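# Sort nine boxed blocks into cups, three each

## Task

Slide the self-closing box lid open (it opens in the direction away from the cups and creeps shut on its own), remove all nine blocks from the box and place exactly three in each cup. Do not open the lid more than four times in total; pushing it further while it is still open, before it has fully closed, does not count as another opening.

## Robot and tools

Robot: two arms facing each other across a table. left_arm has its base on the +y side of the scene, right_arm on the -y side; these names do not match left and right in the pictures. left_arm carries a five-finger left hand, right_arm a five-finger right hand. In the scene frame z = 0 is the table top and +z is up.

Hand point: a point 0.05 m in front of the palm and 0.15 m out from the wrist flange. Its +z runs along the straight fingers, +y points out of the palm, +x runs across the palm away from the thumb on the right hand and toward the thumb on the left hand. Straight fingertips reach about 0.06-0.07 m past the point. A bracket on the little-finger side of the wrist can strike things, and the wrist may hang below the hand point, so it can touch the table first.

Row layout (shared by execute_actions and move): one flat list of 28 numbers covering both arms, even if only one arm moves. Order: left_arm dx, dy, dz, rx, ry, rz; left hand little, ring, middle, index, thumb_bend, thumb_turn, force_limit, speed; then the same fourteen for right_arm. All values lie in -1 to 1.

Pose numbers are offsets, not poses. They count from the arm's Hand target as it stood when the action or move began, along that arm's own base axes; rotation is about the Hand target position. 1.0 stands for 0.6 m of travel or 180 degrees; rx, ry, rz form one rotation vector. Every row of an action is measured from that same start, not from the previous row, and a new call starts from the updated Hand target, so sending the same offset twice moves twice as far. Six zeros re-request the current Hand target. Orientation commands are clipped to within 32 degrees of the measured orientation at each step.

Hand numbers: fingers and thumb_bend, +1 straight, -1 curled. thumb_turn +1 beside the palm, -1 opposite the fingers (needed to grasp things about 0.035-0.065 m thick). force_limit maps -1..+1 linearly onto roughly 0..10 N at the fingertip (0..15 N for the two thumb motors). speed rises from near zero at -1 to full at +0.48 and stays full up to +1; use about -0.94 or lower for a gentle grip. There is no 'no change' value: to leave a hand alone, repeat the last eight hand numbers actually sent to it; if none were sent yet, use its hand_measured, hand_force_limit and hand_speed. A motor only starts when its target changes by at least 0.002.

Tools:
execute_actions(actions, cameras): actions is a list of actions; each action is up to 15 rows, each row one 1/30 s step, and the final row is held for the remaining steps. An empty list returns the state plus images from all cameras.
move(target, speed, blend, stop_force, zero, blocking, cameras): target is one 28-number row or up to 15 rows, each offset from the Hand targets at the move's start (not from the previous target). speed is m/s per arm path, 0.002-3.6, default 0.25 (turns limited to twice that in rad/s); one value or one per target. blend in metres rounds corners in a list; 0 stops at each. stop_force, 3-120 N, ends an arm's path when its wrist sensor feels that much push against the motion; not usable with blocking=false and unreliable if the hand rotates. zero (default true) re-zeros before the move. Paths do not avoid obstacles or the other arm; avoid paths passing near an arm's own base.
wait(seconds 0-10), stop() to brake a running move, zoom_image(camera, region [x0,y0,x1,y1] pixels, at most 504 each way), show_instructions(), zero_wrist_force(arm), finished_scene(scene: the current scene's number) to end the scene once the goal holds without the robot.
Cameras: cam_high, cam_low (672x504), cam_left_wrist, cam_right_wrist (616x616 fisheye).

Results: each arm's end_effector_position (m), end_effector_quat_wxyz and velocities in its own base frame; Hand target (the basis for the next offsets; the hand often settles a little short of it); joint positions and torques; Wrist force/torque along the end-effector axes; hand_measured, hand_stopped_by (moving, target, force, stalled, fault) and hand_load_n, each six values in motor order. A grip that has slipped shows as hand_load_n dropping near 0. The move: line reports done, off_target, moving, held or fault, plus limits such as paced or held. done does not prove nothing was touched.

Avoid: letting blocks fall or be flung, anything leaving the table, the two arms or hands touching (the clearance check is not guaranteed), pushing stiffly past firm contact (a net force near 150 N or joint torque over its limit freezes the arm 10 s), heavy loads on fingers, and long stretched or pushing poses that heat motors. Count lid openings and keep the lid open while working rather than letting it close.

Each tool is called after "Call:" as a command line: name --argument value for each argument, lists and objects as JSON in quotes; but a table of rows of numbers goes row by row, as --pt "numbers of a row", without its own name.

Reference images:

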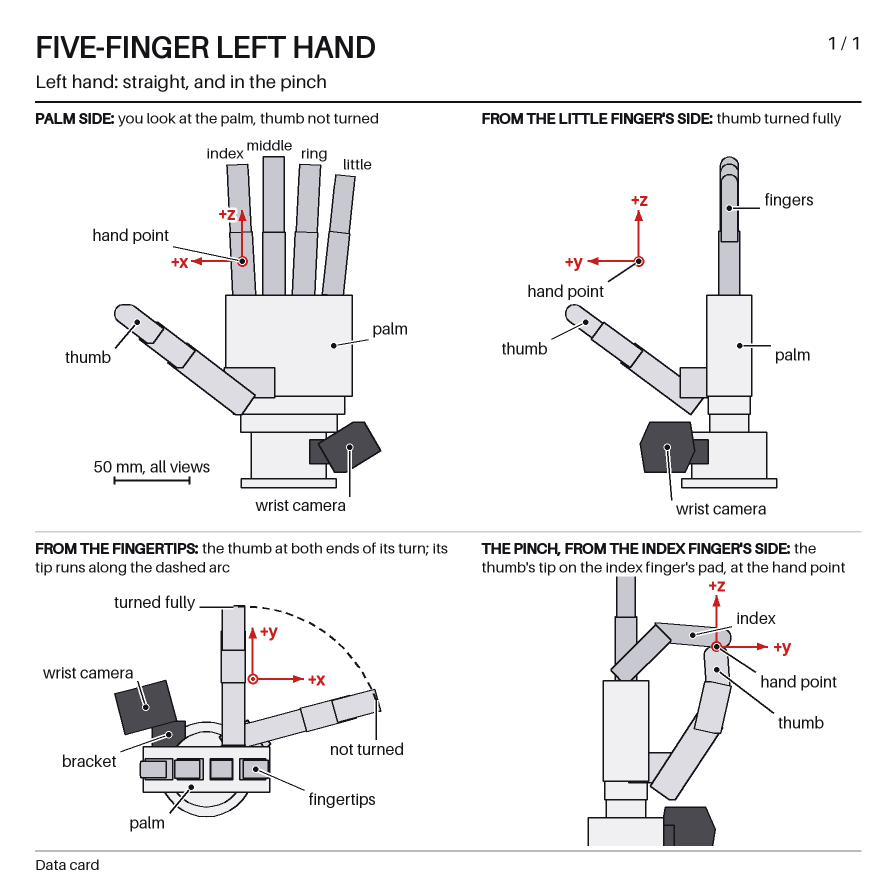

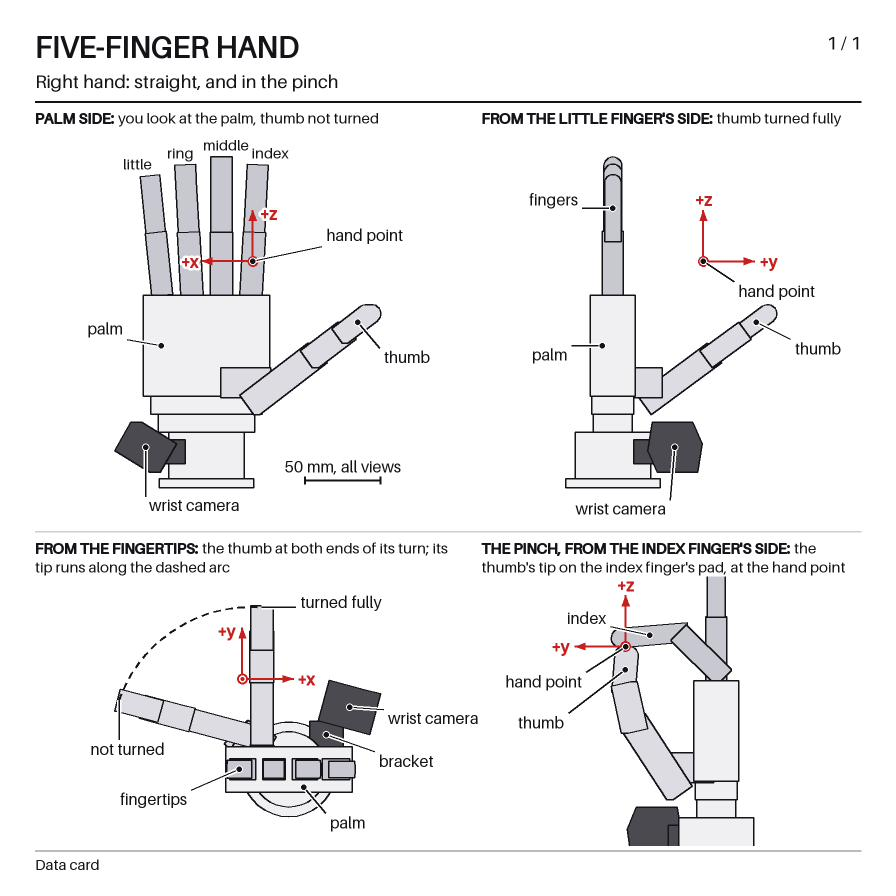

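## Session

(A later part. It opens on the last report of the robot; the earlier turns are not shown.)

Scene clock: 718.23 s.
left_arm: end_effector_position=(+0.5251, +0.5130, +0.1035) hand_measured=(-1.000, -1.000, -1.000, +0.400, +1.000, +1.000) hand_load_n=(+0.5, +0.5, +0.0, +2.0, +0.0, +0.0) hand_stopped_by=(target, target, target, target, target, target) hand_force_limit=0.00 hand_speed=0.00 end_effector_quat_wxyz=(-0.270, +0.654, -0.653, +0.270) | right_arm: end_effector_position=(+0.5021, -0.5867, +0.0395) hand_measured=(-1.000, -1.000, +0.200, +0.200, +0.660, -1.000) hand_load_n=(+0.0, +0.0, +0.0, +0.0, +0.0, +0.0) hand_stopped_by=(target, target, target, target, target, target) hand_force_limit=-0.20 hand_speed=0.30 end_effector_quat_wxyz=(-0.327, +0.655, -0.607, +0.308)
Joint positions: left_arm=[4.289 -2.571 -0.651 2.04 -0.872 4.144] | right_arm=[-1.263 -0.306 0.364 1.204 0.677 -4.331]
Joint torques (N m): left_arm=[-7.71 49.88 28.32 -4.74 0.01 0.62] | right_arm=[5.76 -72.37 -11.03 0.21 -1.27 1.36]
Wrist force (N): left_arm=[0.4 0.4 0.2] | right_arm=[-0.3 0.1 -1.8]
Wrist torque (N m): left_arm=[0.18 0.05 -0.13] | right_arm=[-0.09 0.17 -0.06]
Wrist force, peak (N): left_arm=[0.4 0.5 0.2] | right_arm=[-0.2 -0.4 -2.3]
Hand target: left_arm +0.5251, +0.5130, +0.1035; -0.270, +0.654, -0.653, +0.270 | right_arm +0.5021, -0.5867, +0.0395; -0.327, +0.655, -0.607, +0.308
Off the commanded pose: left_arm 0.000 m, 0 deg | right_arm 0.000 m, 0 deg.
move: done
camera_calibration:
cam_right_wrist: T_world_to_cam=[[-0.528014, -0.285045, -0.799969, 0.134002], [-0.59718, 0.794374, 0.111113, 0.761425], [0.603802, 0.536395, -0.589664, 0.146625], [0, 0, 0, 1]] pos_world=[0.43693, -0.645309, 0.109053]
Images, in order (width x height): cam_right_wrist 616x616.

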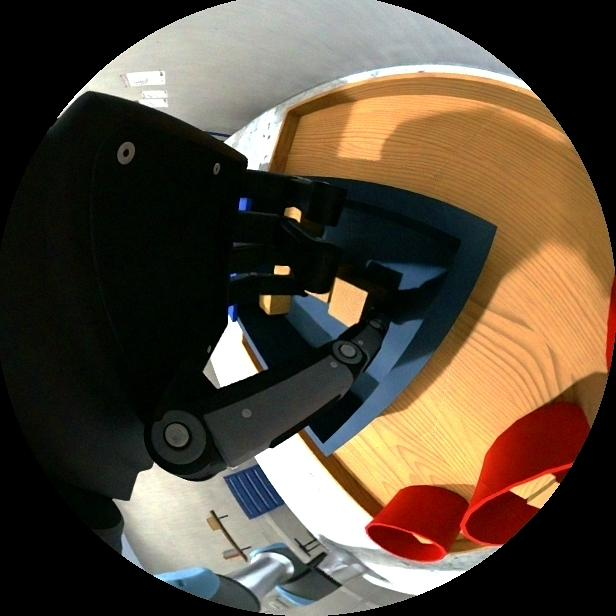

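Call:
execute_actions --actions '[[[0,0,0,0,0,0,-1,-1,-1,0.4,1,1,0,0, 0,0,0,0,0,0,-1,-1,-0.2,-0.2,0.1,-1,-0.2,-0.9]]]'

Call:
wait --seconds 1.5

Call:
move --pt "0 0 0 0 0 0 -1 -1 -1 0.4 1 1 0 0 0 0 0.06 0 0 0 -1 -1 -0.2 -0.2 0.1 -1 -0.2 -0.9" --speed 0.05 --cameras '["cam_right_wrist"]'

Call:
zoom_image --camera "cam_right_wrist" --region '[260, 170, 440, 370]'

Scene clock: 726.53 s.
left_arm: end_effector_position=(+0.5251, +0.5130, +0.1035) hand_measured=(-1.000, -1.000, -1.000, +0.400, +1.000, +1.000) hand_load_n=(+0.0, +0.0, +0.0, +1.5, -0.5, +0.0) hand_stopped_by=(target, target, target, target, target, target) hand_force_limit=0.00 hand_speed=0.00 end_effector_quat_wxyz=(-0.270, +0.654, -0.653, +0.270) | right_arm: end_effector_position=(+0.5021, -0.5867, +0.0395) hand_measured=(-1.000, -1.000, +0.100, +0.080, +0.604, -1.000) hand_load_n=(-0.5, +0.0, +5.0, +4.0, +6.5, +0.5) hand_stopped_by=(target, target, force, force, force, target) hand_force_limit=-0.20 hand_speed=-0.90 end_effector_quat_wxyz=(-0.327, +0.655, -0.607, +0.308)
Joint positions: left_arm=[4.289 -2.571 -0.651 2.04 -0.872 4.144] | right_arm=[-1.263 -0.306 0.364 1.204 0.677 -4.331]
Joint torques (N m): left_arm=[-7.94 51.12 26.65 -4.51 0.19 0.73] | right_arm=[-2.94 -72.54 -11.1 0.21 -2.45 1.28]
Wrist force (N): left_arm=[0.4 0.3 0.2] | right_arm=[-0.2 0.4 -1.7]
Wrist torque (N m): left_arm=[0.17 0.05 -0.13] | right_arm=[-0.07 0.14 -0.05]
Wrist force, peak (N): left_arm=[0.5 0.4 0.0] | right_arm=[-0.4 0.1 -2.2]
Hand target: left_arm +0.5251, +0.5130, +0.1035; -0.270, +0.654, -0.653, +0.270 | right_arm +0.5021, -0.5867, +0.0395; -0.327, +0.655, -0.607, +0.308
Off the commanded pose: left_arm 0.000 m, 0 deg | right_arm 0.000 m, 0 deg.

Scene clock: 728.03 s.
left_arm: end_effector_position=(+0.5251, +0.5130, +0.1035) hand_measured=(-1.000, -1.000, -1.000, +0.400, +1.000, +1.000) hand_load_n=(+0.0, +0.0, +0.0, +1.5, +0.0, +0.0) hand_stopped_by=(target, target, target, target, target, target) hand_force_limit=0.00 hand_speed=0.00 end_effector_quat_wxyz=(-0.270, +0.654, -0.653, +0.270) | right_arm: end_effector_position=(+0.5021, -0.5867, +0.0395) hand_measured=(-1.000, -1.000, +0.100, +0.080, +0.604, -1.000) hand_load_n=(+0.0, +0.0, +5.0, +4.0, +6.5, +0.5) hand_stopped_by=(target, target, force, force, force, target) hand_force_limit=-0.20 hand_speed=-0.90 end_effector_quat_wxyz=(-0.327, +0.655, -0.607, +0.308)
Joint positions: left_arm=[4.289 -2.571 -0.651 2.04 -0.872 4.144] | right_arm=[-1.263 -0.306 0.364 1.204 0.677 -4.331]
Joint torques (N m): left_arm=[-8.32 49.29 28.46 -4.58 0.11 0.64] | right_arm=[-2.7 -72.2 -11.06 0.15 -2.4 1.34]
Wrist force (N): left_arm=[0.3 0.2 0.2] | right_arm=[0.0 0.4 -1.7]
Wrist torque (N m): left_arm=[0.15 0.06 -0.13] | right_arm=[-0.07 0.12 -0.03]
Wrist force, peak (N): left_arm=[0.4 0.6 0.2] | right_arm=[-0.5 0.2 -2.0]
Hand target: left_arm +0.5251, +0.5130, +0.1035; -0.270, +0.654, -0.653, +0.270 | right_arm +0.5021, -0.5867, +0.0395; -0.327, +0.655, -0.607, +0.308
Off the commanded pose: left_arm 0.000 m, 0 deg | right_arm 0.000 m, 0 deg.
wait: 1.50 s; at rest by 0.17 s

Scene clock: 729.37 s.
left_arm: end_effector_position=(+0.5251, +0.5130, +0.1035) hand_measured=(-1.000, -1.000, -1.000, +0.400, +1.000, +1.000) hand_load_n=(+0.0, +0.0, +0.0, +1.5, +0.0, +0.0) hand_stopped_by=(target, target, target, target, target, target) hand_force_limit=0.00 hand_speed=0.00 end_effector_quat_wxyz=(-0.270, +0.654, -0.653, +0.270) | right_arm: end_effector_position=(+0.5021, -0.5867, +0.0755) hand_measured=(-1.000, -1.000, +0.100, +0.080, +0.604, -1.000) hand_load_n=(+0.0, +0.0, +5.0, +4.0, +6.5, +0.5) hand_stopped_by=(target, target, force, force, force, target) hand_force_limit=-0.20 hand_speed=-0.90 end_effector_quat_wxyz=(-0.327, +0.655, -0.607, +0.308)
Joint positions: left_arm=[4.289 -2.571 -0.651 2.04 -0.872 4.144] | right_arm=[-1.263 -0.31 0.281 1.291 0.677 -4.331]
Joint torques (N m): left_arm=[-8.14 50.19 27.81 -4.68 0.11 0.8] | right_arm=[-2.77 -58.46 -25.64 3.95 -2.26 -1.17]
Wrist force (N): left_arm=[0.3 0.2 0.1] | right_arm=[-0.4 1.2 -1.1]
Wrist torque (N m): left_arm=[0.17 0.04 -0.13] | right_arm=[-0.11 0.12 -0.01]
Wrist force, peak (N): left_arm=[0.5 0.4 0.2] | right_arm=[-0.2 1.6 -1.2]
Hand target: left_arm +0.5251, +0.5130, +0.1035; -0.270, +0.654, -0.653, +0.270 | right_arm +0.5021, -0.5867, +0.0755; -0.327, +0.655, -0.607, +0.308
Off the commanded pose: left_arm 0.000 m, 0 deg | right_arm 0.000 m, 0 deg.
move: done
camera_calibration:
cam_right_wrist: T_world_to_cam=[[-0.528, -0.28503, -0.799983, 0.162806], [-0.597095, 0.794449, 0.111033, 0.757449], [0.603898, 0.536291, -0.589659, 0.167743], [0, 0, 0, 1]] pos_world=[0.436931, -0.645309, 0.145052]
Images, in order (width x height): cam_right_wrist 616x616.

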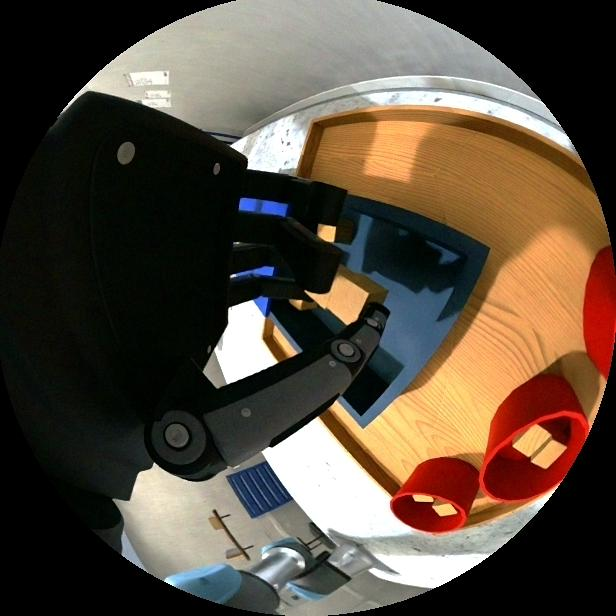

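Scaled by 2.520 from the camera's 616x616 image, which has a finer 880x880 frame.

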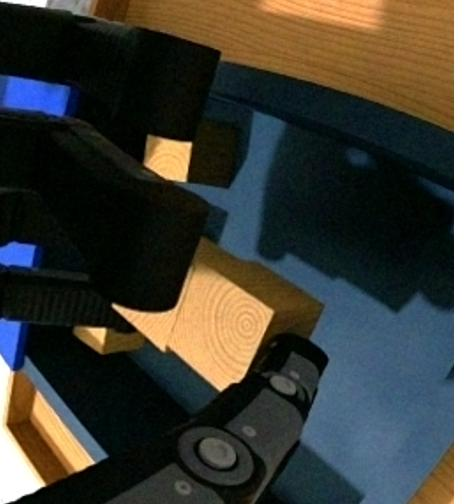

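Call:
move --pt "0 0 0 0 0 0 -1 -1 -1 0.4 1 1 0 0 0 0 0.05 0 0 0 -1 -1 -0.2 -0.2 0.1 -1 -0.2 -0.9" --pt "0 0 0 0 0 0 -1 -1 -1 0.4 1 1 0 0 -0.292 -0.195 0.05 0 0 -0.1806 -1 -1 -0.2 -0.2 0.1 -1 -0.2 -0.9" --speed '[0.1,0.15]' --blend '[0.015,0]' --cameras '["cam_right_wrist"]'

Call:
zoom_image --camera "cam_right_wrist" --region '[300, 200, 480, 380]'

Scene clock: 748.87 s.
left_arm: end_effector_position=(+0.5251, +0.5130, +0.1035) hand_measured=(-1.000, -1.000, -1.000, +0.400, +1.000, +1.000) hand_load_n=(+0.0, +0.5, +0.0, +2.0, +0.0, +0.0) hand_stopped_by=(target, target, target, target, target, target) hand_force_limit=0.00 hand_speed=0.00 end_effector_quat_wxyz=(-0.270, +0.654, -0.653, +0.270) | right_arm: end_effector_position=(+0.3270, -0.7036, +0.1055) hand_measured=(-1.000, -1.000, +0.100, +0.080, +0.604, -1.000) hand_load_n=(+0.0, +0.0, +5.5, +4.0, +6.0, +0.5) hand_stopped_by=(target, target, force, force, force, target) hand_force_limit=-0.20 hand_speed=-0.90 end_effector_quat_wxyz=(+0.228, -0.459, +0.767, -0.387)
Joint positions: left_arm=[4.289 -2.571 -0.651 2.04 -0.872 4.144] | right_arm=[-1.518 -0.599 0.705 0.852 0.818 -3.919]
Joint torques (N m): left_arm=[-7.91 49.78 27.71 -4.58 0.25 0.63] | right_arm=[-13.96 -68.78 -13.07 -0.36 0.3 2.36]
Wrist force (N): left_arm=[0.2 0.4 -0.1] | right_arm=[-0.4 1.1 -1.0]
Wrist torque (N m): left_arm=[0.20 0.06 -0.14] | right_arm=[-0.12 0.12 0.01]
Wrist force, peak (N): left_arm=[0.5 0.4 0.3] | right_arm=[-0.1 1.7 -1.2]
Hand target: left_arm +0.5251, +0.5130, +0.1035; -0.270, +0.654, -0.653, +0.270 | right_arm +0.3269, -0.7037, +0.1055; +0.228, -0.459, +0.767, -0.387
Off the commanded pose: left_arm 0.000 m, 0 deg | right_arm 0.000 m, 0 deg.
move: done
camera_calibration:
cam_right_wrist: T_world_to_cam=[[-0.598544, 0.0432, -0.799924, 0.315001], [-0.0770471, 0.990811, 0.111159, 0.710514], [0.797376, 0.128166, -0.589716, 0.00348629], [0, 0, 0, 1]] pos_world=[0.240505, -0.71804, 0.175053]
Images, in order (width x height): cam_right_wrist 616x616.

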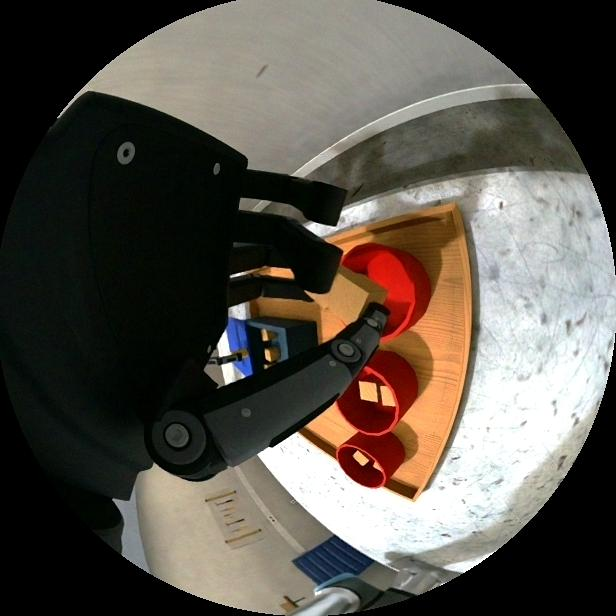

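Scaled by 2.800 from the camera's 616x616 image, which has a finer 880x880 frame.

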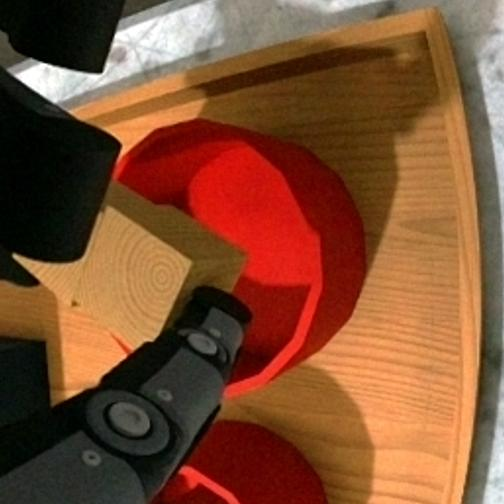

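Call:
move --pt "0 0 0 0 0 0 -1 -1 -1 0.4 1 1 0 0 0.0047 0.0073 -0.01 0 0 0 -1 -1 -0.2 -0.2 0.1 -1 -0.2 -0.9" --pt "0 0 0 0 0 0 -1 -1 -1 0.4 1 1 0 0 0.0047 0.0073 -0.0533 0 0 0 -1 -1 -0.2 -0.2 0.1 -1 -0.2 -0.9" --speed 0.06 --blend '[0.004,0]' --stop_force 8

Call:
execute_actions --actions '[[[0,0,0,0,0,0,-1,-1,-1,0.4,1,1,0,0, 0,0,0,0,0,0,-1,-1,0.26,0.26,0.78,-1,-0.2,-0.7]]]'

Call:
move --pt "0 0 0 0 0 0 -1 -1 -1 0.4 1 1 0 0 0 0 0.05 0 0 0 -1 -1 0.26 0.26 0.78 -1 -0.2 -0.7" --speed 0.1 --cameras '["cam_right_wrist"]'

Scene clock: 766.40 s.
left_arm: end_effector_position=(+0.5251, +0.5130, +0.1035) hand_measured=(-1.000, -1.000, -1.000, +0.400, +1.000, +1.000) hand_load_n=(+0.0, +0.0, +0.0, +2.0, +0.0, -0.5) hand_stopped_by=(target, target, target, target, target, target) hand_force_limit=0.00 hand_speed=0.00 end_effector_quat_wxyz=(-0.270, +0.654, -0.653, +0.270) | right_arm: end_effector_position=(+0.3298, -0.6993, +0.0735) hand_measured=(-1.000, -1.000, +0.100, +0.080, +0.604, -1.000) hand_load_n=(+0.0, +0.5, +5.5, +4.0, +6.5, +0.5) hand_stopped_by=(target, target, force, force, force, target) hand_force_limit=-0.20 hand_speed=-0.90 end_effector_quat_wxyz=(+0.228, -0.459, +0.767, -0.387)
Joint positions: left_arm=[4.289 -2.571 -0.651 2.04 -0.872 4.144] | right_arm=[-1.514 -0.596 0.781 0.769 0.821 -3.914]
Joint torques (N m): left_arm=[-7.54 50.8 26.9 -4.69 0.27 0.59] | right_arm=[10.04 -51.65 -11.72 -0.26 0.42 2.2]
Wrist force (N): left_arm=[0.3 0.3 0.1] | right_arm=[-0.2 1.1 -0.8]
Wrist torque (N m): left_arm=[0.18 0.06 -0.13] | right_arm=[-0.14 0.09 0.03]
Wrist force, peak (N): left_arm=[0.4 0.5 0.2] | right_arm=[-0.6 1.5 -1.4]
Hand target: left_arm +0.5251, +0.5130, +0.1035; -0.270, +0.654, -0.653, +0.270 | right_arm +0.3298, -0.6993, +0.0735; +0.228, -0.459, +0.767, -0.387
Off the commanded pose: left_arm 0.000 m, 0 deg | right_arm 0.000 m, 0 deg.
move: done

Scene clock: 767.10 s.
left_arm: end_effector_position=(+0.5251, +0.5130, +0.1035) hand_measured=(-1.000, -1.000, -1.000, +0.400, +1.000, +1.000) hand_load_n=(+0.0, +0.0, +0.0, +2.0, +0.0, +0.0) hand_stopped_by=(target, target, target, target, target, target) hand_force_limit=0.00 hand_speed=0.00 end_effector_quat_wxyz=(-0.270, +0.654, -0.653, +0.270) | right_arm: end_effector_position=(+0.3298, -0.6993, +0.0735) hand_measured=(-1.000, -1.000, +0.260, +0.260, +0.780, -1.000) hand_load_n=(+0.0, +0.0, +0.0, +0.0, +0.0, +0.0) hand_stopped_by=(target, target, target, target, target, target) hand_force_limit=-0.20 hand_speed=-0.70 end_effector_quat_wxyz=(+0.228, -0.459, +0.767, -0.387)
Joint positions: left_arm=[4.289 -2.571 -0.651 2.04 -0.872 4.144] | right_arm=[-1.514 -0.596 0.781 0.769 0.821 -3.914]
Joint torques (N m): left_arm=[-8.56 50.62 27.77 -4.5 0.25 0.73] | right_arm=[10.03 -51.6 -11.59 -0.23 0.09 2.14]
Wrist force (N): left_arm=[0.1 0.2 0.2] | right_arm=[-0.3 0.8 -1.2]
Wrist torque (N m): left_arm=[0.16 0.09 -0.14] | right_arm=[-0.16 0.12 0.01]
Wrist force, peak (N): left_arm=[0.4 0.5 0.1] | right_arm=[-0.3 1.3 -1.3]
Hand target: left_arm +0.5251, +0.5130, +0.1035; -0.270, +0.654, -0.653, +0.270 | right_arm +0.3298, -0.6993, +0.0735; +0.228, -0.459, +0.767, -0.387
Off the commanded pose: left_arm 0.000 m, 0 deg | right_arm 0.000 m, 0 deg.

Scene clock: 768.10 s.
left_arm: end_effector_position=(+0.5251, +0.5130, +0.1035) hand_measured=(-1.000, -1.000, -1.000, +0.400, +1.000, +1.000) hand_load_n=(+0.0, +0.0, +0.0, +1.5, -0.5, +0.0) hand_stopped_by=(target, target, target, target, target, target) hand_force_limit=0.00 hand_speed=0.00 end_effector_quat_wxyz=(-0.270, +0.654, -0.653, +0.270) | right_arm: end_effector_position=(+0.3298, -0.6993, +0.1034) hand_measured=(-1.000, -1.000, +0.260, +0.260, +0.780, -1.000) hand_load_n=(+0.0, +0.0, +0.0, +0.0, +0.0, +0.0) hand_stopped_by=(target, target, target, target, target, target) hand_force_limit=-0.20 hand_speed=-0.70 end_effector_quat_wxyz=(+0.228, -0.459, +0.767, -0.387)
Joint positions: left_arm=[4.289 -2.571 -0.651 2.04 -0.872 4.144] | right_arm=[-1.514 -0.612 0.734 0.832 0.821 -3.914]
Joint torques (N m): left_arm=[-6.66 50.67 27.82 -4.53 0.16 0.7] | right_arm=[6.22 -67.5 -26.88 3.25 -0.72 -1.25]
Wrist force (N): left_arm=[0.5 0.4 0.1] | right_arm=[-0.5 1.5 -1.3]
Wrist torque (N m): left_arm=[0.19 0.03 -0.12] | right_arm=[-0.04 0.15 0.01]
Wrist force, peak (N): left_arm=[0.5 0.4 0.1] | right_arm=[-0.5 1.5 -1.3]
Hand target: left_arm +0.5251, +0.5130, +0.1035; -0.270, +0.654, -0.653, +0.270 | right_arm +0.3298, -0.6993, +0.1035; +0.228, -0.459, +0.767, -0.387
Off the commanded pose: left_arm 0.000 m, 0 deg | right_arm 0.000 m, 0 deg.
move: done
camera_calibration:
cam_right_wrist: T_world_to_cam=[[-0.598548, 0.0434207, -0.799909, 0.314908], [-0.076596, 0.990853, 0.1111, 0.706626], [0.797417, 0.127768, -0.589747, -0.000745229], [0, 0, 0, 1]] pos_world=[0.243207, -0.713741, 0.172952]
Images, in order (width x height): cam_right_wrist 616x616.

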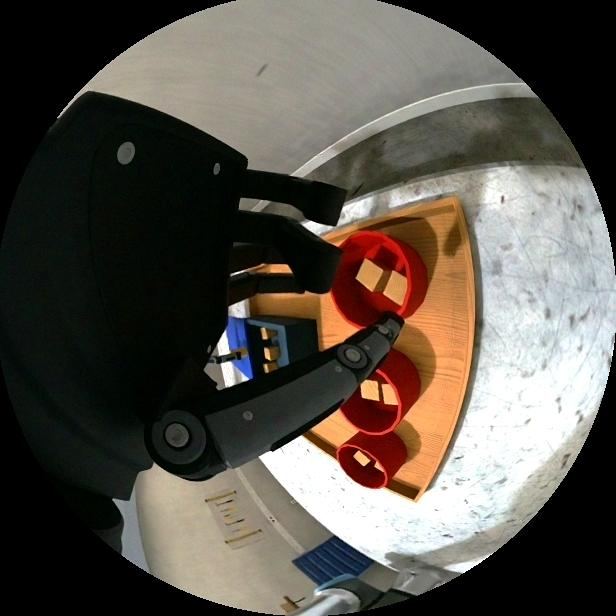

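Call:
move --pt "0 0 0 0 0 0 -1 -1 -1 0.4 1 1 0 0 0.2148 0.2183 -0.014 0 0 0.1806 -1 -1 0.26 0.26 0.78 -1 -0.2 -0.7" --speed 0.18 --cameras '["cam_right_wrist"]'

Call:
zoom_image --camera "cam_right_wrist" --region '[270, 180, 420, 330]'

Scene clock: 807.10 s.
left_arm: end_effector_position=(+0.5251, +0.5130, +0.1035) hand_measured=(-1.000, -1.000, -1.000, +0.400, +1.000, +1.000) hand_load_n=(+0.5, +0.0, +0.0, +2.0, +0.0, +0.0) hand_stopped_by=(target, target, target, target, target, target) hand_force_limit=0.00 hand_speed=0.00 end_effector_quat_wxyz=(-0.270, +0.654, -0.653, +0.270) | right_arm: end_effector_position=(+0.4586, -0.5683, +0.0951) hand_measured=(-1.000, -1.000, +0.260, +0.260, +0.780, -1.000) hand_load_n=(+0.0, +0.0, +0.0, +0.0, +0.0, +0.0) hand_stopped_by=(target, target, target, target, target, target) hand_force_limit=-0.20 hand_speed=-0.70 end_effector_quat_wxyz=(-0.327, +0.655, -0.608, +0.308)
Joint positions: left_arm=[4.289 -2.571 -0.651 2.04 -0.872 4.144] | right_arm=[-1.316 -0.502 0.629 1.2 0.662 -4.414]
Joint torques (N m): left_arm=[-9.01 50.8 27.07 -4.6 0.34 0.74] | right_arm=[10.06 -53.07 -24.68 4.37 -2.74 -2.33]
Wrist force (N): left_arm=[0.2 0.4 0.3] | right_arm=[-0.2 1.2 -1.4]
Wrist torque (N m): left_arm=[0.17 0.08 -0.14] | right_arm=[-0.05 0.12 0.17]
Wrist force, peak (N): left_arm=[0.5 0.3 0.3] | right_arm=[-0.3 1.7 -1.2]
Hand target: left_arm +0.5251, +0.5130, +0.1035; -0.270, +0.654, -0.653, +0.270 | right_arm +0.4586, -0.5683, +0.0951; -0.327, +0.655, -0.607, +0.308
Off the commanded pose: left_arm 0.000 m, 0 deg | right_arm 0.000 m, 0 deg.
move: done
camera_calibration:
cam_right_wrist: T_world_to_cam=[[-0.528034, -0.284953, -0.799989, 0.160744], [-0.596967, 0.794547, 0.111014, 0.714715], [0.603995, 0.536187, -0.589655, 0.195712], [0, 0, 0, 1]] pos_world=[0.393331, -0.627009, 0.164652]
Images, in order (width x height): cam_right_wrist 616x616.

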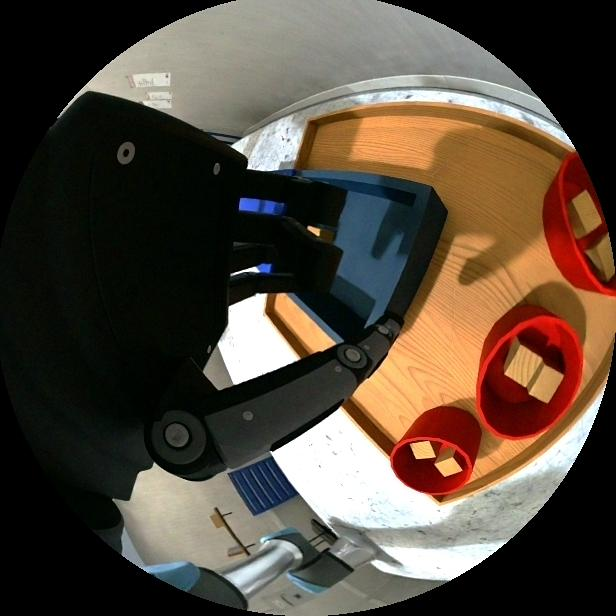

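Scaled by 3.360 from the camera's 616x616 image, which has a finer 880x880 frame.

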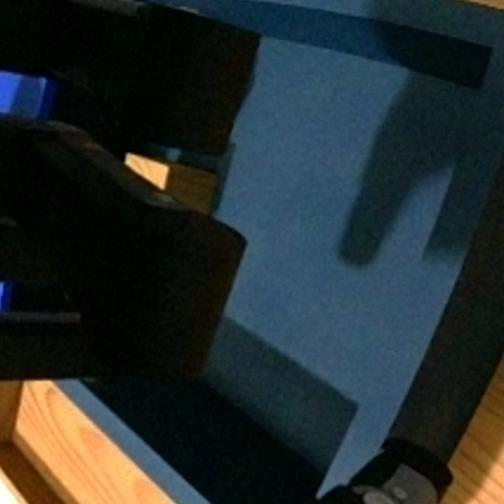

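Call:
move --pt "0 0 0 0 0 0 -1 -1 -1 0.4 1 1 0 0 0 0 0 0 0 0 -1 -1 0.26 0.26 1 1 -0.2 0.4" --pt "0 0 0 0 0 0 -1 -1 -1 0.4 1 1 0 0 0 0 0 0 0 0 -1 -1 0.715 -1 1 1 -0.2 0.4" --pt "0 0 0 0 0 0 -1 -1 -1 0.4 1 1 0 0 0 0 -0.0138 0 0 0 -1 -1 0.715 -1 1 1 -0.2 0.4" --cameras '["cam_right_wrist"]'

Scene clock: 867.30 s.
left_arm: end_effector_position=(+0.5251, +0.5130, +0.1035) hand_measured=(-1.000, -1.000, -1.000, +0.400, +1.000, +1.000) hand_load_n=(+0.0, +0.0, +0.0, +1.5, +0.0, +0.0) hand_stopped_by=(target, target, target, target, target, target) hand_force_limit=0.00 hand_speed=0.00 end_effector_quat_wxyz=(-0.270, +0.654, -0.653, +0.270) | right_arm: end_effector_position=(+0.4586, -0.5683, +0.0870) hand_measured=(-1.000, -1.000, +0.716, -1.000, +1.000, +1.000) hand_load_n=(+0.0, +0.0, -0.5, +0.0, +0.0, -0.5) hand_stopped_by=(target, target, target, target, target, target) hand_force_limit=-0.20 hand_speed=0.40 end_effector_quat_wxyz=(-0.327, +0.655, -0.607, +0.308)
Joint positions: left_arm=[4.289 -2.571 -0.651 2.04 -0.872 4.144] | right_arm=[-1.316 -0.497 0.641 1.183 0.662 -4.414]
Joint torques (N m): left_arm=[-7.06 50.34 27.11 -4.6 0.48 0.71] | right_arm=[10.14 -53 -12.04 0.02 -2.38 -0.76]
Wrist force (N): left_arm=[0.3 0.4 0.2] | right_arm=[-0.5 1.0 -1.0]
Wrist torque (N m): left_arm=[0.18 0.05 -0.13] | right_arm=[-0.10 0.17 0.14]
Wrist force, peak (N): left_arm=[0.5 0.6 0.1] | right_arm=[-0.4 1.3 -1.3]
Hand target: left_arm +0.5251, +0.5130, +0.1035; -0.270, +0.654, -0.653, +0.270 | right_arm +0.4586, -0.5683, +0.0869; -0.327, +0.655, -0.607, +0.308
Off the commanded pose: left_arm 0.000 m, 0 deg | right_arm 0.000 m, 0 deg.
move: done
camera_calibration:
cam_right_wrist: T_world_to_cam=[[-0.528062, -0.285087, -0.799923, 0.154233], [-0.597173, 0.79438, 0.111107, 0.715635], [0.603767, 0.536364, -0.589728, 0.191088], [0, 0, 0, 1]] pos_world=[0.39343, -0.627009, 0.156552]
Images, in order (width x height): cam_right_wrist 616x616.

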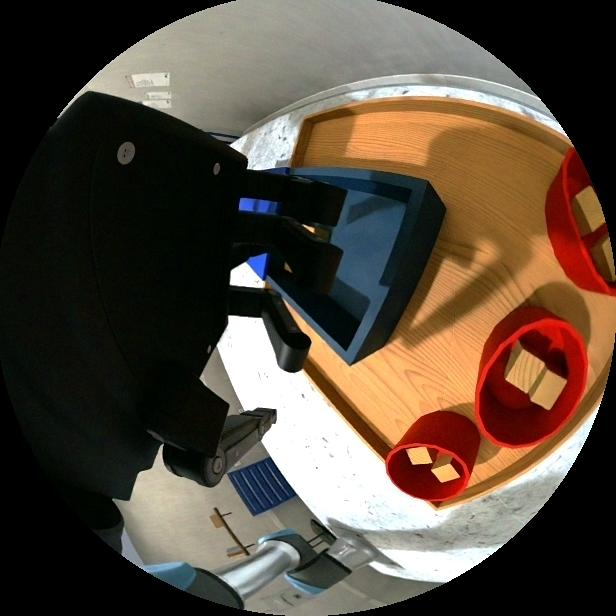

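Call:
move --target '[0,0,0,0,0,0,-1,-1,-1,0.4,1,1,0,0,0.0385,0.0014,-0.0688,0,0,0,-1,-1,0.715,-1,1,1,-0.2,0.4]' --stop_force 5 --speed 0.038

Call:
move --target '[0,0,0,0,0,0,-1,-1,-1,0.4,1,1,0,0,-0.055,-0.002,-0.0025,0,0,0,-1,-1,0.715,-1,1,1,-0.2,0.4]' --speed 0.03 --cameras '["cam_right_wrist"]'

Scene clock: 875.97 s.
left_arm: end_effector_position=(+0.5251, +0.5130, +0.1035) hand_measured=(-1.000, -1.000, -1.000, +0.400, +1.000, +1.000) hand_load_n=(+0.0, +0.5, +0.0, +1.5, +0.0, +0.0) hand_stopped_by=(target, target, target, target, target, target) hand_force_limit=0.00 hand_speed=0.00 end_effector_quat_wxyz=(-0.270, +0.654, -0.653, +0.270) | right_arm: end_effector_position=(+0.4807, -0.5674, +0.0474) hand_measured=(-1.000, -1.000, +0.716, -1.000, +1.000, +1.000) hand_load_n=(+0.0, +0.0, +2.0, +0.0, +0.0, +0.0) hand_stopped_by=(target, target, target, target, target, target) hand_force_limit=-0.20 hand_speed=0.40 end_effector_quat_wxyz=(-0.327, +0.655, -0.607, +0.308)
Joint positions: left_arm=[4.289 -2.571 -0.651 2.04 -0.872 4.144] | right_arm=[-1.284 -0.441 0.623 1.106 0.67 -4.364]
Joint torques (N m): left_arm=[-7.89 49.81 26.9 -4.55 0.44 0.71] | right_arm=[-14.33 -69.06 -10.35 4.04 -2.16 -1.22]
Wrist force (N): left_arm=[0.5 0.2 0.1] | right_arm=[-0.2 -1.2 -1.7]
Wrist torque (N m): left_arm=[0.17 0.02 -0.12] | right_arm=[-0.02 0.15 -0.04]
Wrist force, peak (N): left_arm=[0.5 0.6 0.2] | right_arm=[-0.1 -4.7 -8.1]
Hand target: left_arm +0.5251, +0.5130, +0.1035; -0.270, +0.654, -0.653, +0.270 | right_arm +0.4807, -0.5674, +0.0474; -0.327, +0.655, -0.607, +0.308 (not the last commanded pose)
Off the commanded pose: left_arm 0.000 m, 0 deg | right_arm 0.002 m, 0 deg.
move: contact (right_arm)

Scene clock: 877.53 s.
left_arm: end_effector_position=(+0.5251, +0.5130, +0.1035) hand_measured=(-1.000, -1.000, -1.000, +0.400, +1.000, +1.000) hand_load_n=(+0.0, +0.0, +0.0, +1.5, +0.0, +0.0) hand_stopped_by=(target, target, target, target, target, target) hand_force_limit=0.00 hand_speed=0.00 end_effector_quat_wxyz=(-0.270, +0.654, -0.653, +0.270) | right_arm: end_effector_position=(+0.4478, -0.5686, +0.0459) hand_measured=(-1.000, -1.000, +0.716, -1.000, +1.000, +1.000) hand_load_n=(+0.0, +0.0, +5.0, +0.0, +0.0, +0.0) hand_stopped_by=(target, target, target, target, target, target) hand_force_limit=-0.20 hand_speed=0.40 end_effector_quat_wxyz=(-0.327, +0.655, -0.607, +0.308)
Joint positions: left_arm=[4.289 -2.571 -0.651 2.04 -0.872 4.144] | right_arm=[-1.332 -0.481 0.721 1.107 0.658 -4.44]
Joint torques (N m): left_arm=[-8.19 50.34 26.11 -4.67 0.51 0.64] | right_arm=[-15.01 -66.01 -10.4 3.65 -1.43 -2.02]
Wrist force (N): left_arm=[0.1 0.3 0.3] | right_arm=[-0.1 -4.7 -2.6]
Wrist torque (N m): left_arm=[0.16 0.09 -0.14] | right_arm=[0.11 0.18 0.03]
Wrist force, peak (N): left_arm=[0.4 0.5 0.2] | right_arm=[-0.2 -4.9 -2.8]
Hand target: left_arm +0.5251, +0.5130, +0.1035; -0.270, +0.654, -0.653, +0.270 | right_arm +0.4477, -0.5686, +0.0459; -0.327, +0.655, -0.607, +0.308
Off the commanded pose: left_arm 0.000 m, 0 deg | right_arm 0.000 m, 0 deg.
move: done
camera_calibration:
cam_right_wrist: T_world_to_cam=[[-0.528029, -0.285025, -0.799966, 0.115519], [-0.597167, 0.794381, 0.111133, 0.713997], [0.603803, 0.536395, -0.589664, 0.173471], [0, 0, 0, 1]] pos_world=[0.38263, -0.627309, 0.115353]
Images, in order (width x height): cam_right_wrist 616x616.

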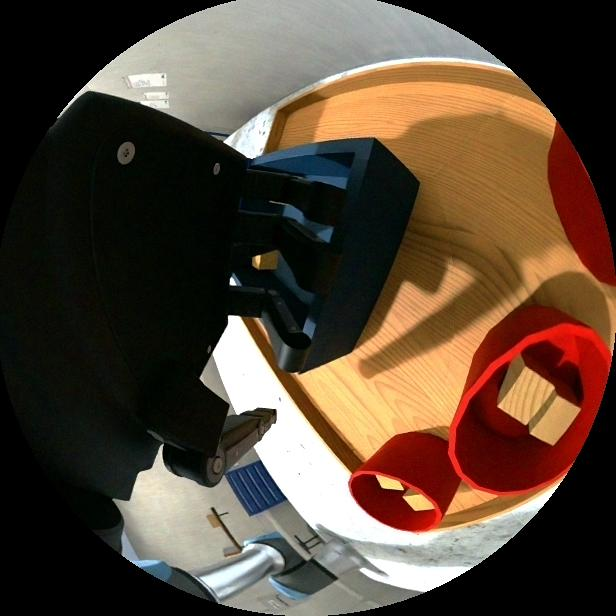

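Call:
move --pt "0 0 0 0 0 0 -1 -1 -1 0.4 1 1 0 0 0 0 0.0833 0 0 0 -1 -1 0.715 -1 1 1 -0.2 0.4" --pt "0 0 0 0 0 0 -1 -1 -1 0.4 1 1 0 0 0.014 0.0565 0.0682 0 0 0 -1 -1 0.715 -1 1 1 -0.2 0.4" --speed 0.1 --cameras '["cam_right_wrist"]'

Scene clock: 888.40 s.
left_arm: end_effector_position=(+0.5251, +0.5130, +0.1035) hand_measured=(-1.000, -1.000, -1.000, +0.400, +1.000, +1.000) hand_load_n=(+0.0, +0.5, +0.0, +1.5, +0.0, +0.0) hand_stopped_by=(target, target, target, target, target, target) hand_force_limit=0.00 hand_speed=0.00 end_effector_quat_wxyz=(-0.270, +0.654, -0.653, +0.270) | right_arm: end_effector_position=(+0.4561, -0.5348, +0.0868) hand_measured=(-1.000, -1.000, +0.716, -1.000, +1.000, +1.000) hand_load_n=(+0.0, +0.0, +0.0, +0.0, +0.0, +0.0) hand_stopped_by=(target, target, target, target, target, target) hand_force_limit=-0.20 hand_speed=0.40 end_effector_quat_wxyz=(-0.327, +0.655, -0.607, +0.307)
Joint positions: left_arm=[4.289 -2.571 -0.651 2.04 -0.872 4.144] | right_arm=[-1.307 -0.607 0.852 1.071 0.664 -4.4]
Joint torques (N m): left_arm=[-6.44 50.18 26.19 -4.59 0.55 0.68] | right_arm=[10.15 -67.14 -9.97 0.6 0.05 2.26]
Wrist force (N): left_arm=[0.2 0.2 0.0] | right_arm=[-0.2 1.5 -0.9]
Wrist torque (N m): left_arm=[0.17 0.07 -0.13] | right_arm=[-0.03 0.14 0.02]
Wrist force, peak (N): left_arm=[0.4 0.5 0.0] | right_arm=[-0.1 -5.0 -2.7]
Hand target: left_arm +0.5251, +0.5130, +0.1035; -0.270, +0.654, -0.653, +0.270 | right_arm +0.4561, -0.5347, +0.0868; -0.327, +0.655, -0.607, +0.308
Off the commanded pose: left_arm 0.000 m, 0 deg | right_arm 0.000 m, 0 deg.
move: done
camera_calibration:
cam_right_wrist: T_world_to_cam=[[-0.528028, -0.285059, -0.799955, 0.162312], [-0.597265, 0.794299, 0.111194, 0.687526], [0.603706, 0.536499, -0.589668, 0.174606], [0, 0, 0, 1]] pos_world=[0.390929, -0.593509, 0.156353]
Images, in order (width x height): cam_right_wrist 616x616.

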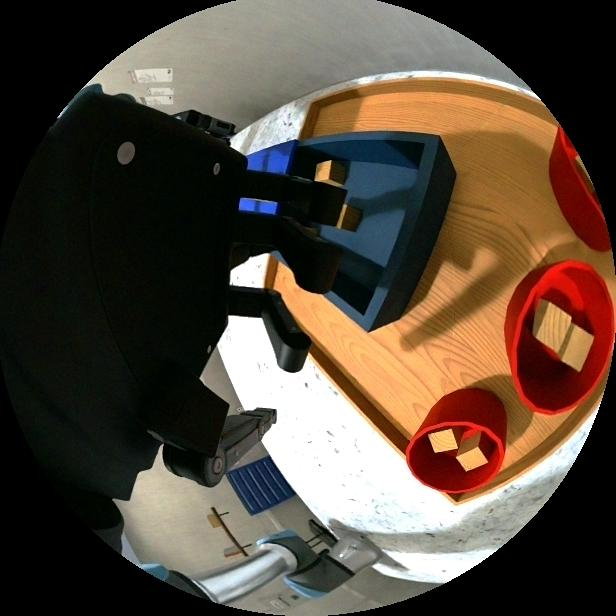

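Call:
move --target '[0,0,0,0,0,0,-1,-1,-1,0.4,1,1,0,0,0.0385,0.0014,-0.0688,0,0,0,-1,-1,0.715,-1,1,1,-0.2,0.4]' --stop_force 5 --speed 0.038

Call:
move --target '[0,0,0,0,0,0,-1,-1,-1,0.4,1,1,0,0,-0.0567,-0.002,-0.0025,0,0,0,-1,-1,0.715,-1,1,1,-0.2,0.4]' --speed 0.03

Call:
move --pt "0 0 0 0 0 0 -1 -1 -1 0.4 1 1 0 0 0 0 0.0833 0 0 0 -1 -1 0.715 -1 1 1 -0.2 0.4" --speed 0.1 --cameras '["cam_right_wrist","cam_high"]'

Scene clock: 897.87 s.
left_arm: end_effector_position=(+0.5251, +0.5130, +0.1035) hand_measured=(-1.000, -1.000, -1.000, +0.400, +1.000, +1.000) hand_load_n=(+0.0, +0.5, +0.0, +1.5, +0.0, +0.0) hand_stopped_by=(target, target, target, target, target, target) hand_force_limit=0.00 hand_speed=0.00 end_effector_quat_wxyz=(-0.270, +0.654, -0.653, +0.270) | right_arm: end_effector_position=(+0.4792, -0.5339, +0.0455) hand_measured=(-1.000, -1.000, +0.716, -1.000, +1.000, +1.000) hand_load_n=(+0.0, +0.0, +0.0, +0.0, +0.0, +0.0) hand_stopped_by=(target, target, target, target, target, target) hand_force_limit=-0.20 hand_speed=0.40 end_effector_quat_wxyz=(-0.327, +0.655, -0.607, +0.308)
Joint positions: left_arm=[4.289 -2.571 -0.651 2.04 -0.872 4.144] | right_arm=[-1.272 -0.548 0.837 0.985 0.674 -4.345]
Joint torques (N m): left_arm=[-7.35 50.51 27.13 -4.6 0.65 0.76] | right_arm=[9.72 -51.57 -24.79 0.19 0.11 2.17]
Wrist force (N): left_arm=[0.5 0.2 0.2] | right_arm=[-0.4 1.3 -1.2]
Wrist torque (N m): left_arm=[0.15 0.03 -0.12] | right_arm=[-0.06 0.16 0.00]
Wrist force, peak (N): left_arm=[0.5 0.4 0.4] | right_arm=[-0.3 1.9 -0.9]
Hand target: left_arm +0.5251, +0.5130, +0.1035; -0.270, +0.654, -0.653, +0.270 | right_arm +0.4792, -0.5339, +0.0455; -0.327, +0.655, -0.607, +0.308
Off the commanded pose: left_arm 0.000 m, 0 deg | right_arm 0.000 m, 0 deg.
move: done

Scene clock: 899.43 s.
left_arm: end_effector_position=(+0.5251, +0.5130, +0.1035) hand_measured=(-1.000, -1.000, -1.000, +0.400, +1.000, +1.000) hand_load_n=(+0.0, +0.0, +0.0, +1.5, +0.0, -0.5) hand_stopped_by=(target, target, target, target, target, target) hand_force_limit=0.00 hand_speed=0.00 end_effector_quat_wxyz=(-0.270, +0.654, -0.653, +0.270) | right_arm: end_effector_position=(+0.4453, -0.5351, +0.0440) hand_measured=(-1.000, -1.000, +0.716, -1.000, +1.000, +1.000) hand_load_n=(+0.0, +0.0, +0.0, +0.0, +0.0, -0.5) hand_stopped_by=(target, target, target, target, target, target) hand_force_limit=-0.20 hand_speed=0.40 end_effector_quat_wxyz=(-0.327, +0.655, -0.607, +0.308)
Joint positions: left_arm=[4.289 -2.571 -0.651 2.04 -0.872 4.144] | right_arm=[-1.324 -0.58 0.918 0.998 0.66 -4.426]
Joint torques (N m): left_arm=[-6.11 50.91 26.63 -4.47 0.63 0.6] | right_arm=[-13.31 -65.63 -10.37 4.3 -2.76 -2.22]
Wrist force (N): left_arm=[0.3 0.3 0.1] | right_arm=[0.0 1.2 -1.3]
Wrist torque (N m): left_arm=[0.18 0.06 -0.13] | right_arm=[-0.06 0.11 0.19]
Wrist force, peak (N): left_arm=[0.5 0.4 0.1] | right_arm=[-0.1 1.7 -1.3]
Hand target: left_arm +0.5251, +0.5130, +0.1035; -0.270, +0.654, -0.653, +0.270 | right_arm +0.4452, -0.5351, +0.0440; -0.327, +0.655, -0.607, +0.308
Off the commanded pose: left_arm 0.000 m, 0 deg | right_arm 0.000 m, 0 deg.
move: done

Scene clock: 900.53 s.
left_arm: end_effector_position=(+0.5251, +0.5130, +0.1035) hand_measured=(-1.000, -1.000, -1.000, +0.400, +1.000, +1.000) hand_load_n=(+0.0, +0.0, +0.0, +2.0, +0.0, +0.0) hand_stopped_by=(target, target, target, target, target, target) hand_force_limit=0.00 hand_speed=0.00 end_effector_quat_wxyz=(-0.270, +0.654, -0.653, +0.270) | right_arm: end_effector_position=(+0.4452, -0.5351, +0.0939) hand_measured=(-1.000, -1.000, +0.716, -1.000, +1.000, +1.000) hand_load_n=(+0.0, +0.0, +0.0, +0.0, +0.0, -0.5) hand_stopped_by=(target, target, target, target, target, target) hand_force_limit=-0.20 hand_speed=0.40 end_effector_quat_wxyz=(-0.327, +0.655, -0.607, +0.308)
Joint positions: left_arm=[4.289 -2.571 -0.651 2.04 -0.872 4.144] | right_arm=[-1.324 -0.623 0.87 1.09 0.66 -4.426]
Joint torques (N m): left_arm=[-6.72 50.27 26.94 -4.49 0.63 0.67] | right_arm=[-13.99 -65.46 -25.56 3.9 -2.18 -2.1]
Wrist force (N): left_arm=[0.3 0.3 0.0] | right_arm=[-0.1 1.3 -0.9]
Wrist torque (N m): left_arm=[0.17 0.05 -0.13] | right_arm=[-0.06 0.11 0.18]
Wrist force, peak (N): left_arm=[0.4 0.4 0.2] | right_arm=[0.0 1.9 -0.8]
Hand target: left_arm +0.5251, +0.5130, +0.1035; -0.270, +0.654, -0.653, +0.270 | right_arm +0.4452, -0.5351, +0.0940; -0.327, +0.655, -0.607, +0.308
Off the commanded pose: left_arm 0.000 m, 0 deg | right_arm 0.000 m, 0 deg.
move: done
camera_calibration:
cam_right_wrist: T_world_to_cam=[[-0.528014, -0.285045, -0.799969, 0.162076], [-0.59718, 0.794374, 0.111113, 0.680502], [0.603802, 0.536395, -0.589664, 0.185376], [0, 0, 0, 1]] pos_world=[0.38003, -0.593809, 0.163353]
Images, in order (width x height): cam_high 672x504, cam_right_wrist 616x616.

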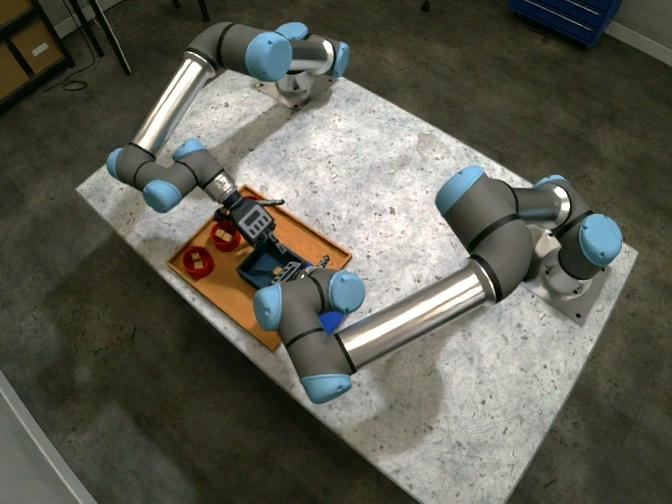

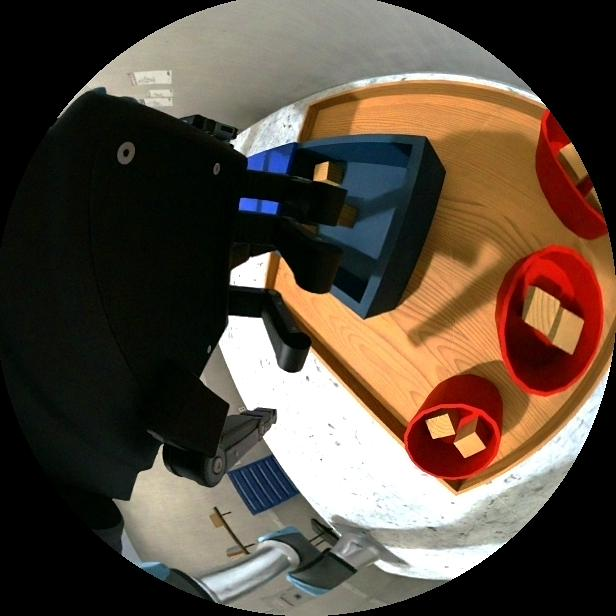

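Call:
zoom_image --camera "cam_right_wrist" --region '[220, 110, 460, 350]'

Call:
zoom_image --camera "cam_high" --region '[200, 200, 360, 320]'

Scaled by 2.100 from the camera's 616x616 image, which has a finer 880x880 frame.

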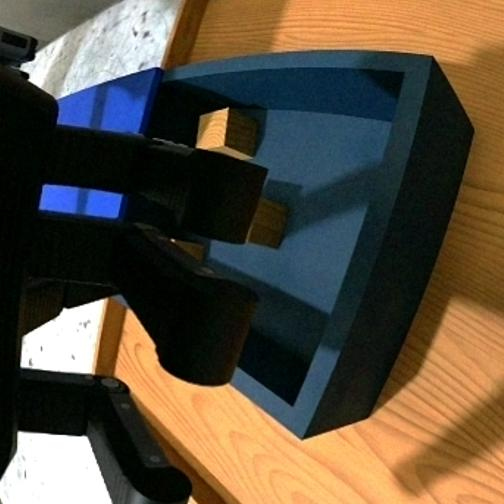

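Scaled by 3.150 from the camera's 672x504 image, which has a finer 960x720 frame.

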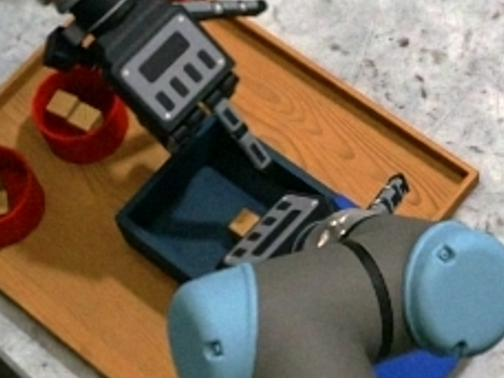

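Call:
move --pt "0 0 0 0 0 0 -1 -1 -1 0.4 1 1 0 0 -0.08 -0.05 0.05 0 0 0 -1 -1 0.715 -1 1 1 -0.2 0.4" --speed 0.15 --cameras '["cam_right_wrist"]'

Call:
zoom_image --camera "cam_right_wrist" --region '[220, 100, 460, 340]'

Scene clock: 939.27 s.
left_arm: end_effector_position=(+0.5251, +0.5130, +0.1035) hand_measured=(-1.000, -1.000, -1.000, +0.400, +1.000, +1.000) hand_load_n=(+0.0, +0.0, +0.0, +2.0, +0.0, -0.5) hand_stopped_by=(target, target, target, target, target, target) hand_force_limit=0.00 hand_speed=0.00 end_effector_quat_wxyz=(-0.270, +0.654, -0.653, +0.270) | right_arm: end_effector_position=(+0.3973, -0.5651, +0.1239) hand_measured=(-1.000, -1.000, +0.716, -1.000, +1.000, +1.000) hand_load_n=(+0.0, +0.0, +0.0, +0.0, +0.0, -0.5) hand_stopped_by=(target, target, target, target, target, target) hand_force_limit=-0.20 hand_speed=0.40 end_effector_quat_wxyz=(-0.327, +0.655, -0.607, +0.308)
Joint positions: left_arm=[4.289 -2.571 -0.651 2.04 -0.872 4.144] | right_arm=[-1.408 -0.604 0.783 1.266 0.645 -4.562]
Joint torques (N m): left_arm=[-6.95 51.07 25.99 -4.6 0.74 0.71] | right_arm=[-13.96 -49.62 -23.91 4.46 -2.8 -2.03]
Wrist force (N): left_arm=[0.5 0.3 0.1] | right_arm=[-0.4 0.9 -1.1]
Wrist torque (N m): left_arm=[0.18 0.03 -0.12] | right_arm=[-0.12 0.16 0.13]
Wrist force, peak (N): left_arm=[0.4 0.6 0.1] | right_arm=[0.2 1.6 -1.9]
Hand target: left_arm +0.5251, +0.5130, +0.1035; -0.270, +0.654, -0.653, +0.270 | right_arm +0.3972, -0.5651, +0.1240; -0.327, +0.655, -0.607, +0.308
Off the commanded pose: left_arm 0.000 m, 0 deg | right_arm 0.000 m, 0 deg.
move: done
camera_calibration:
cam_right_wrist: T_world_to_cam=[[-0.527998, -0.285034, -0.799984, 0.152292], [-0.597097, 0.794448, 0.111029, 0.67228], [0.603898, 0.536291, -0.589659, 0.248048], [0, 0, 0, 1]] pos_world=[0.332031, -0.623709, 0.193452]
Images, in order (width x height): cam_right_wrist 616x616.

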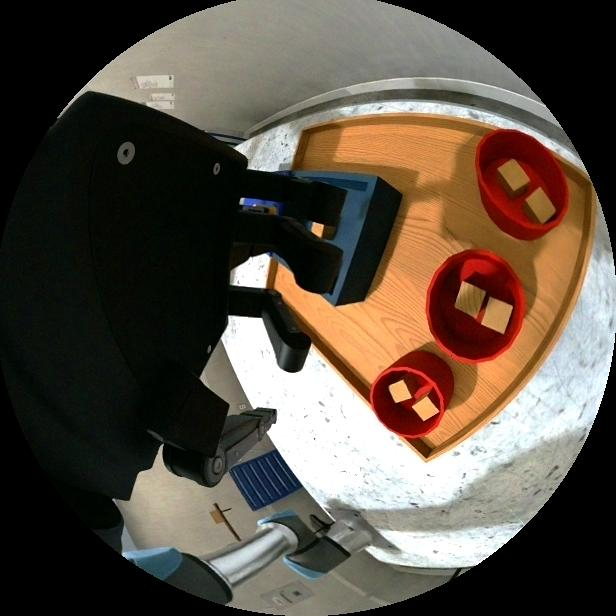

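Scaled by 2.100 from the camera's 616x616 image, which has a finer 880x880 frame.

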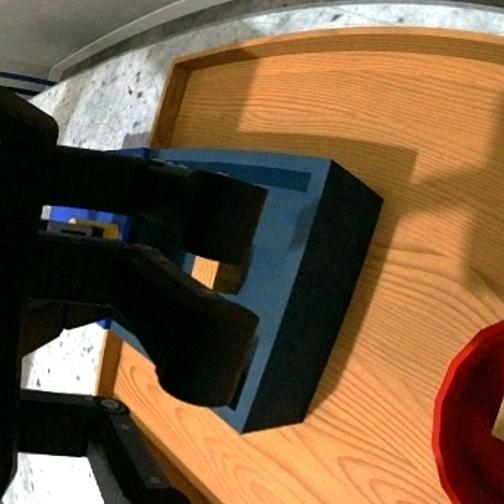

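Call:
move --pt "0 0 0 0 0 0 -1 -1 -1 0.4 1 1 0 0 0.1132 0.0976 0 0 0 0 -1 -1 0.715 -1 1 1 -0.2 0.4" --speed 0.2 --cameras '["cam_right_wrist"]'

Call:
zoom_image --camera "cam_right_wrist" --region '[220, 100, 460, 340]'

Scene clock: 951.67 s.
left_arm: end_effector_position=(+0.5251, +0.5130, +0.1035) hand_measured=(-1.000, -1.000, -1.000, +0.400, +1.000, +1.000) hand_load_n=(+0.0, +0.0, +0.0, +1.5, +0.0, +0.0) hand_stopped_by=(target, target, target, target, target, target) hand_force_limit=0.00 hand_speed=0.00 end_effector_quat_wxyz=(-0.270, +0.654, -0.653, +0.270) | right_arm: end_effector_position=(+0.4650, -0.5066, +0.1240) hand_measured=(-1.000, -1.000, +0.716, -1.000, +1.000, +1.000) hand_load_n=(+0.0, +0.0, +0.0, +0.0, -0.5, +0.0) hand_stopped_by=(target, target, target, target, target, target) hand_force_limit=-0.20 hand_speed=0.40 end_effector_quat_wxyz=(-0.327, +0.655, -0.607, +0.307)
Joint positions: left_arm=[4.289 -2.571 -0.651 2.04 -0.872 4.144] | right_arm=[-1.281 -0.7 0.922 1.062 0.671 -4.359]
Joint torques (N m): left_arm=[-7.55 51.06 25.85 -4.44 0.58 0.66] | right_arm=[9.9 -64.02 -11.48 0.18 0.12 2.28]
Wrist force (N): left_arm=[0.2 0.2 0.1] | right_arm=[-0.4 1.3 -1.2]
Wrist torque (N m): left_arm=[0.16 0.06 -0.13] | right_arm=[-0.05 0.16 0.00]
Wrist force, peak (N): left_arm=[0.4 0.5 0.2] | right_arm=[0.3 2.3 -1.9]
Hand target: left_arm +0.5251, +0.5130, +0.1035; -0.270, +0.654, -0.653, +0.270 | right_arm +0.4651, -0.5065, +0.1240; -0.327, +0.655, -0.607, +0.308
Off the commanded pose: left_arm 0.000 m, 0 deg | right_arm 0.000 m, 0 deg.
move: done
camera_calibration:
cam_right_wrist: T_world_to_cam=[[-0.527994, -0.285031, -0.799987, 0.204817], [-0.597229, 0.79433, 0.111158, 0.666317], [0.60377, 0.536467, -0.589631, 0.175988], [0, 0, 0, 1]] pos_world=[0.39983, -0.565309, 0.193553]
Images, in order (width x height): cam_right_wrist 616x616.

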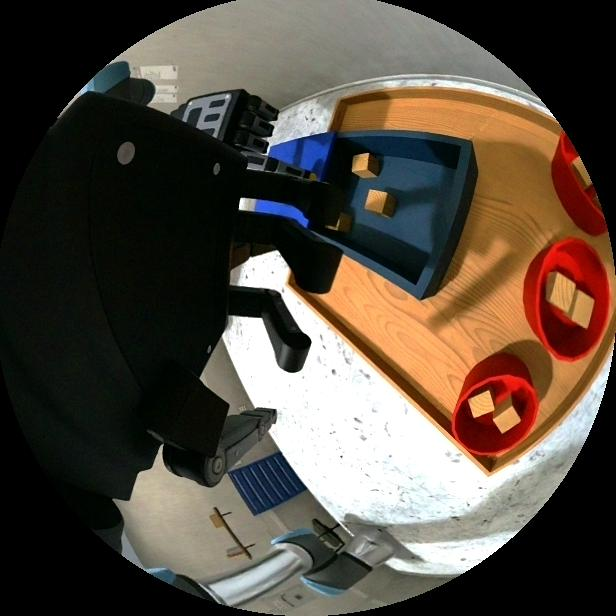

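Scaled by 2.100 from the camera's 616x616 image, which has a finer 880x880 frame.

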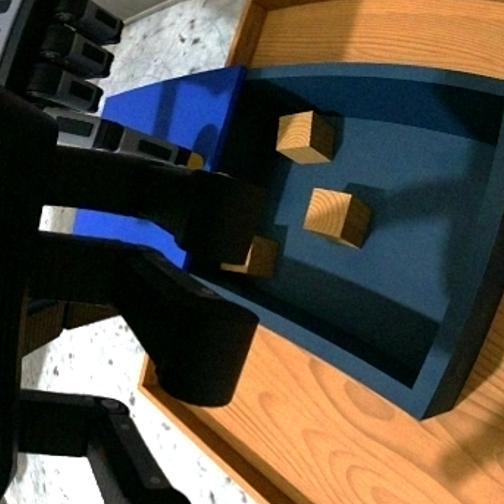

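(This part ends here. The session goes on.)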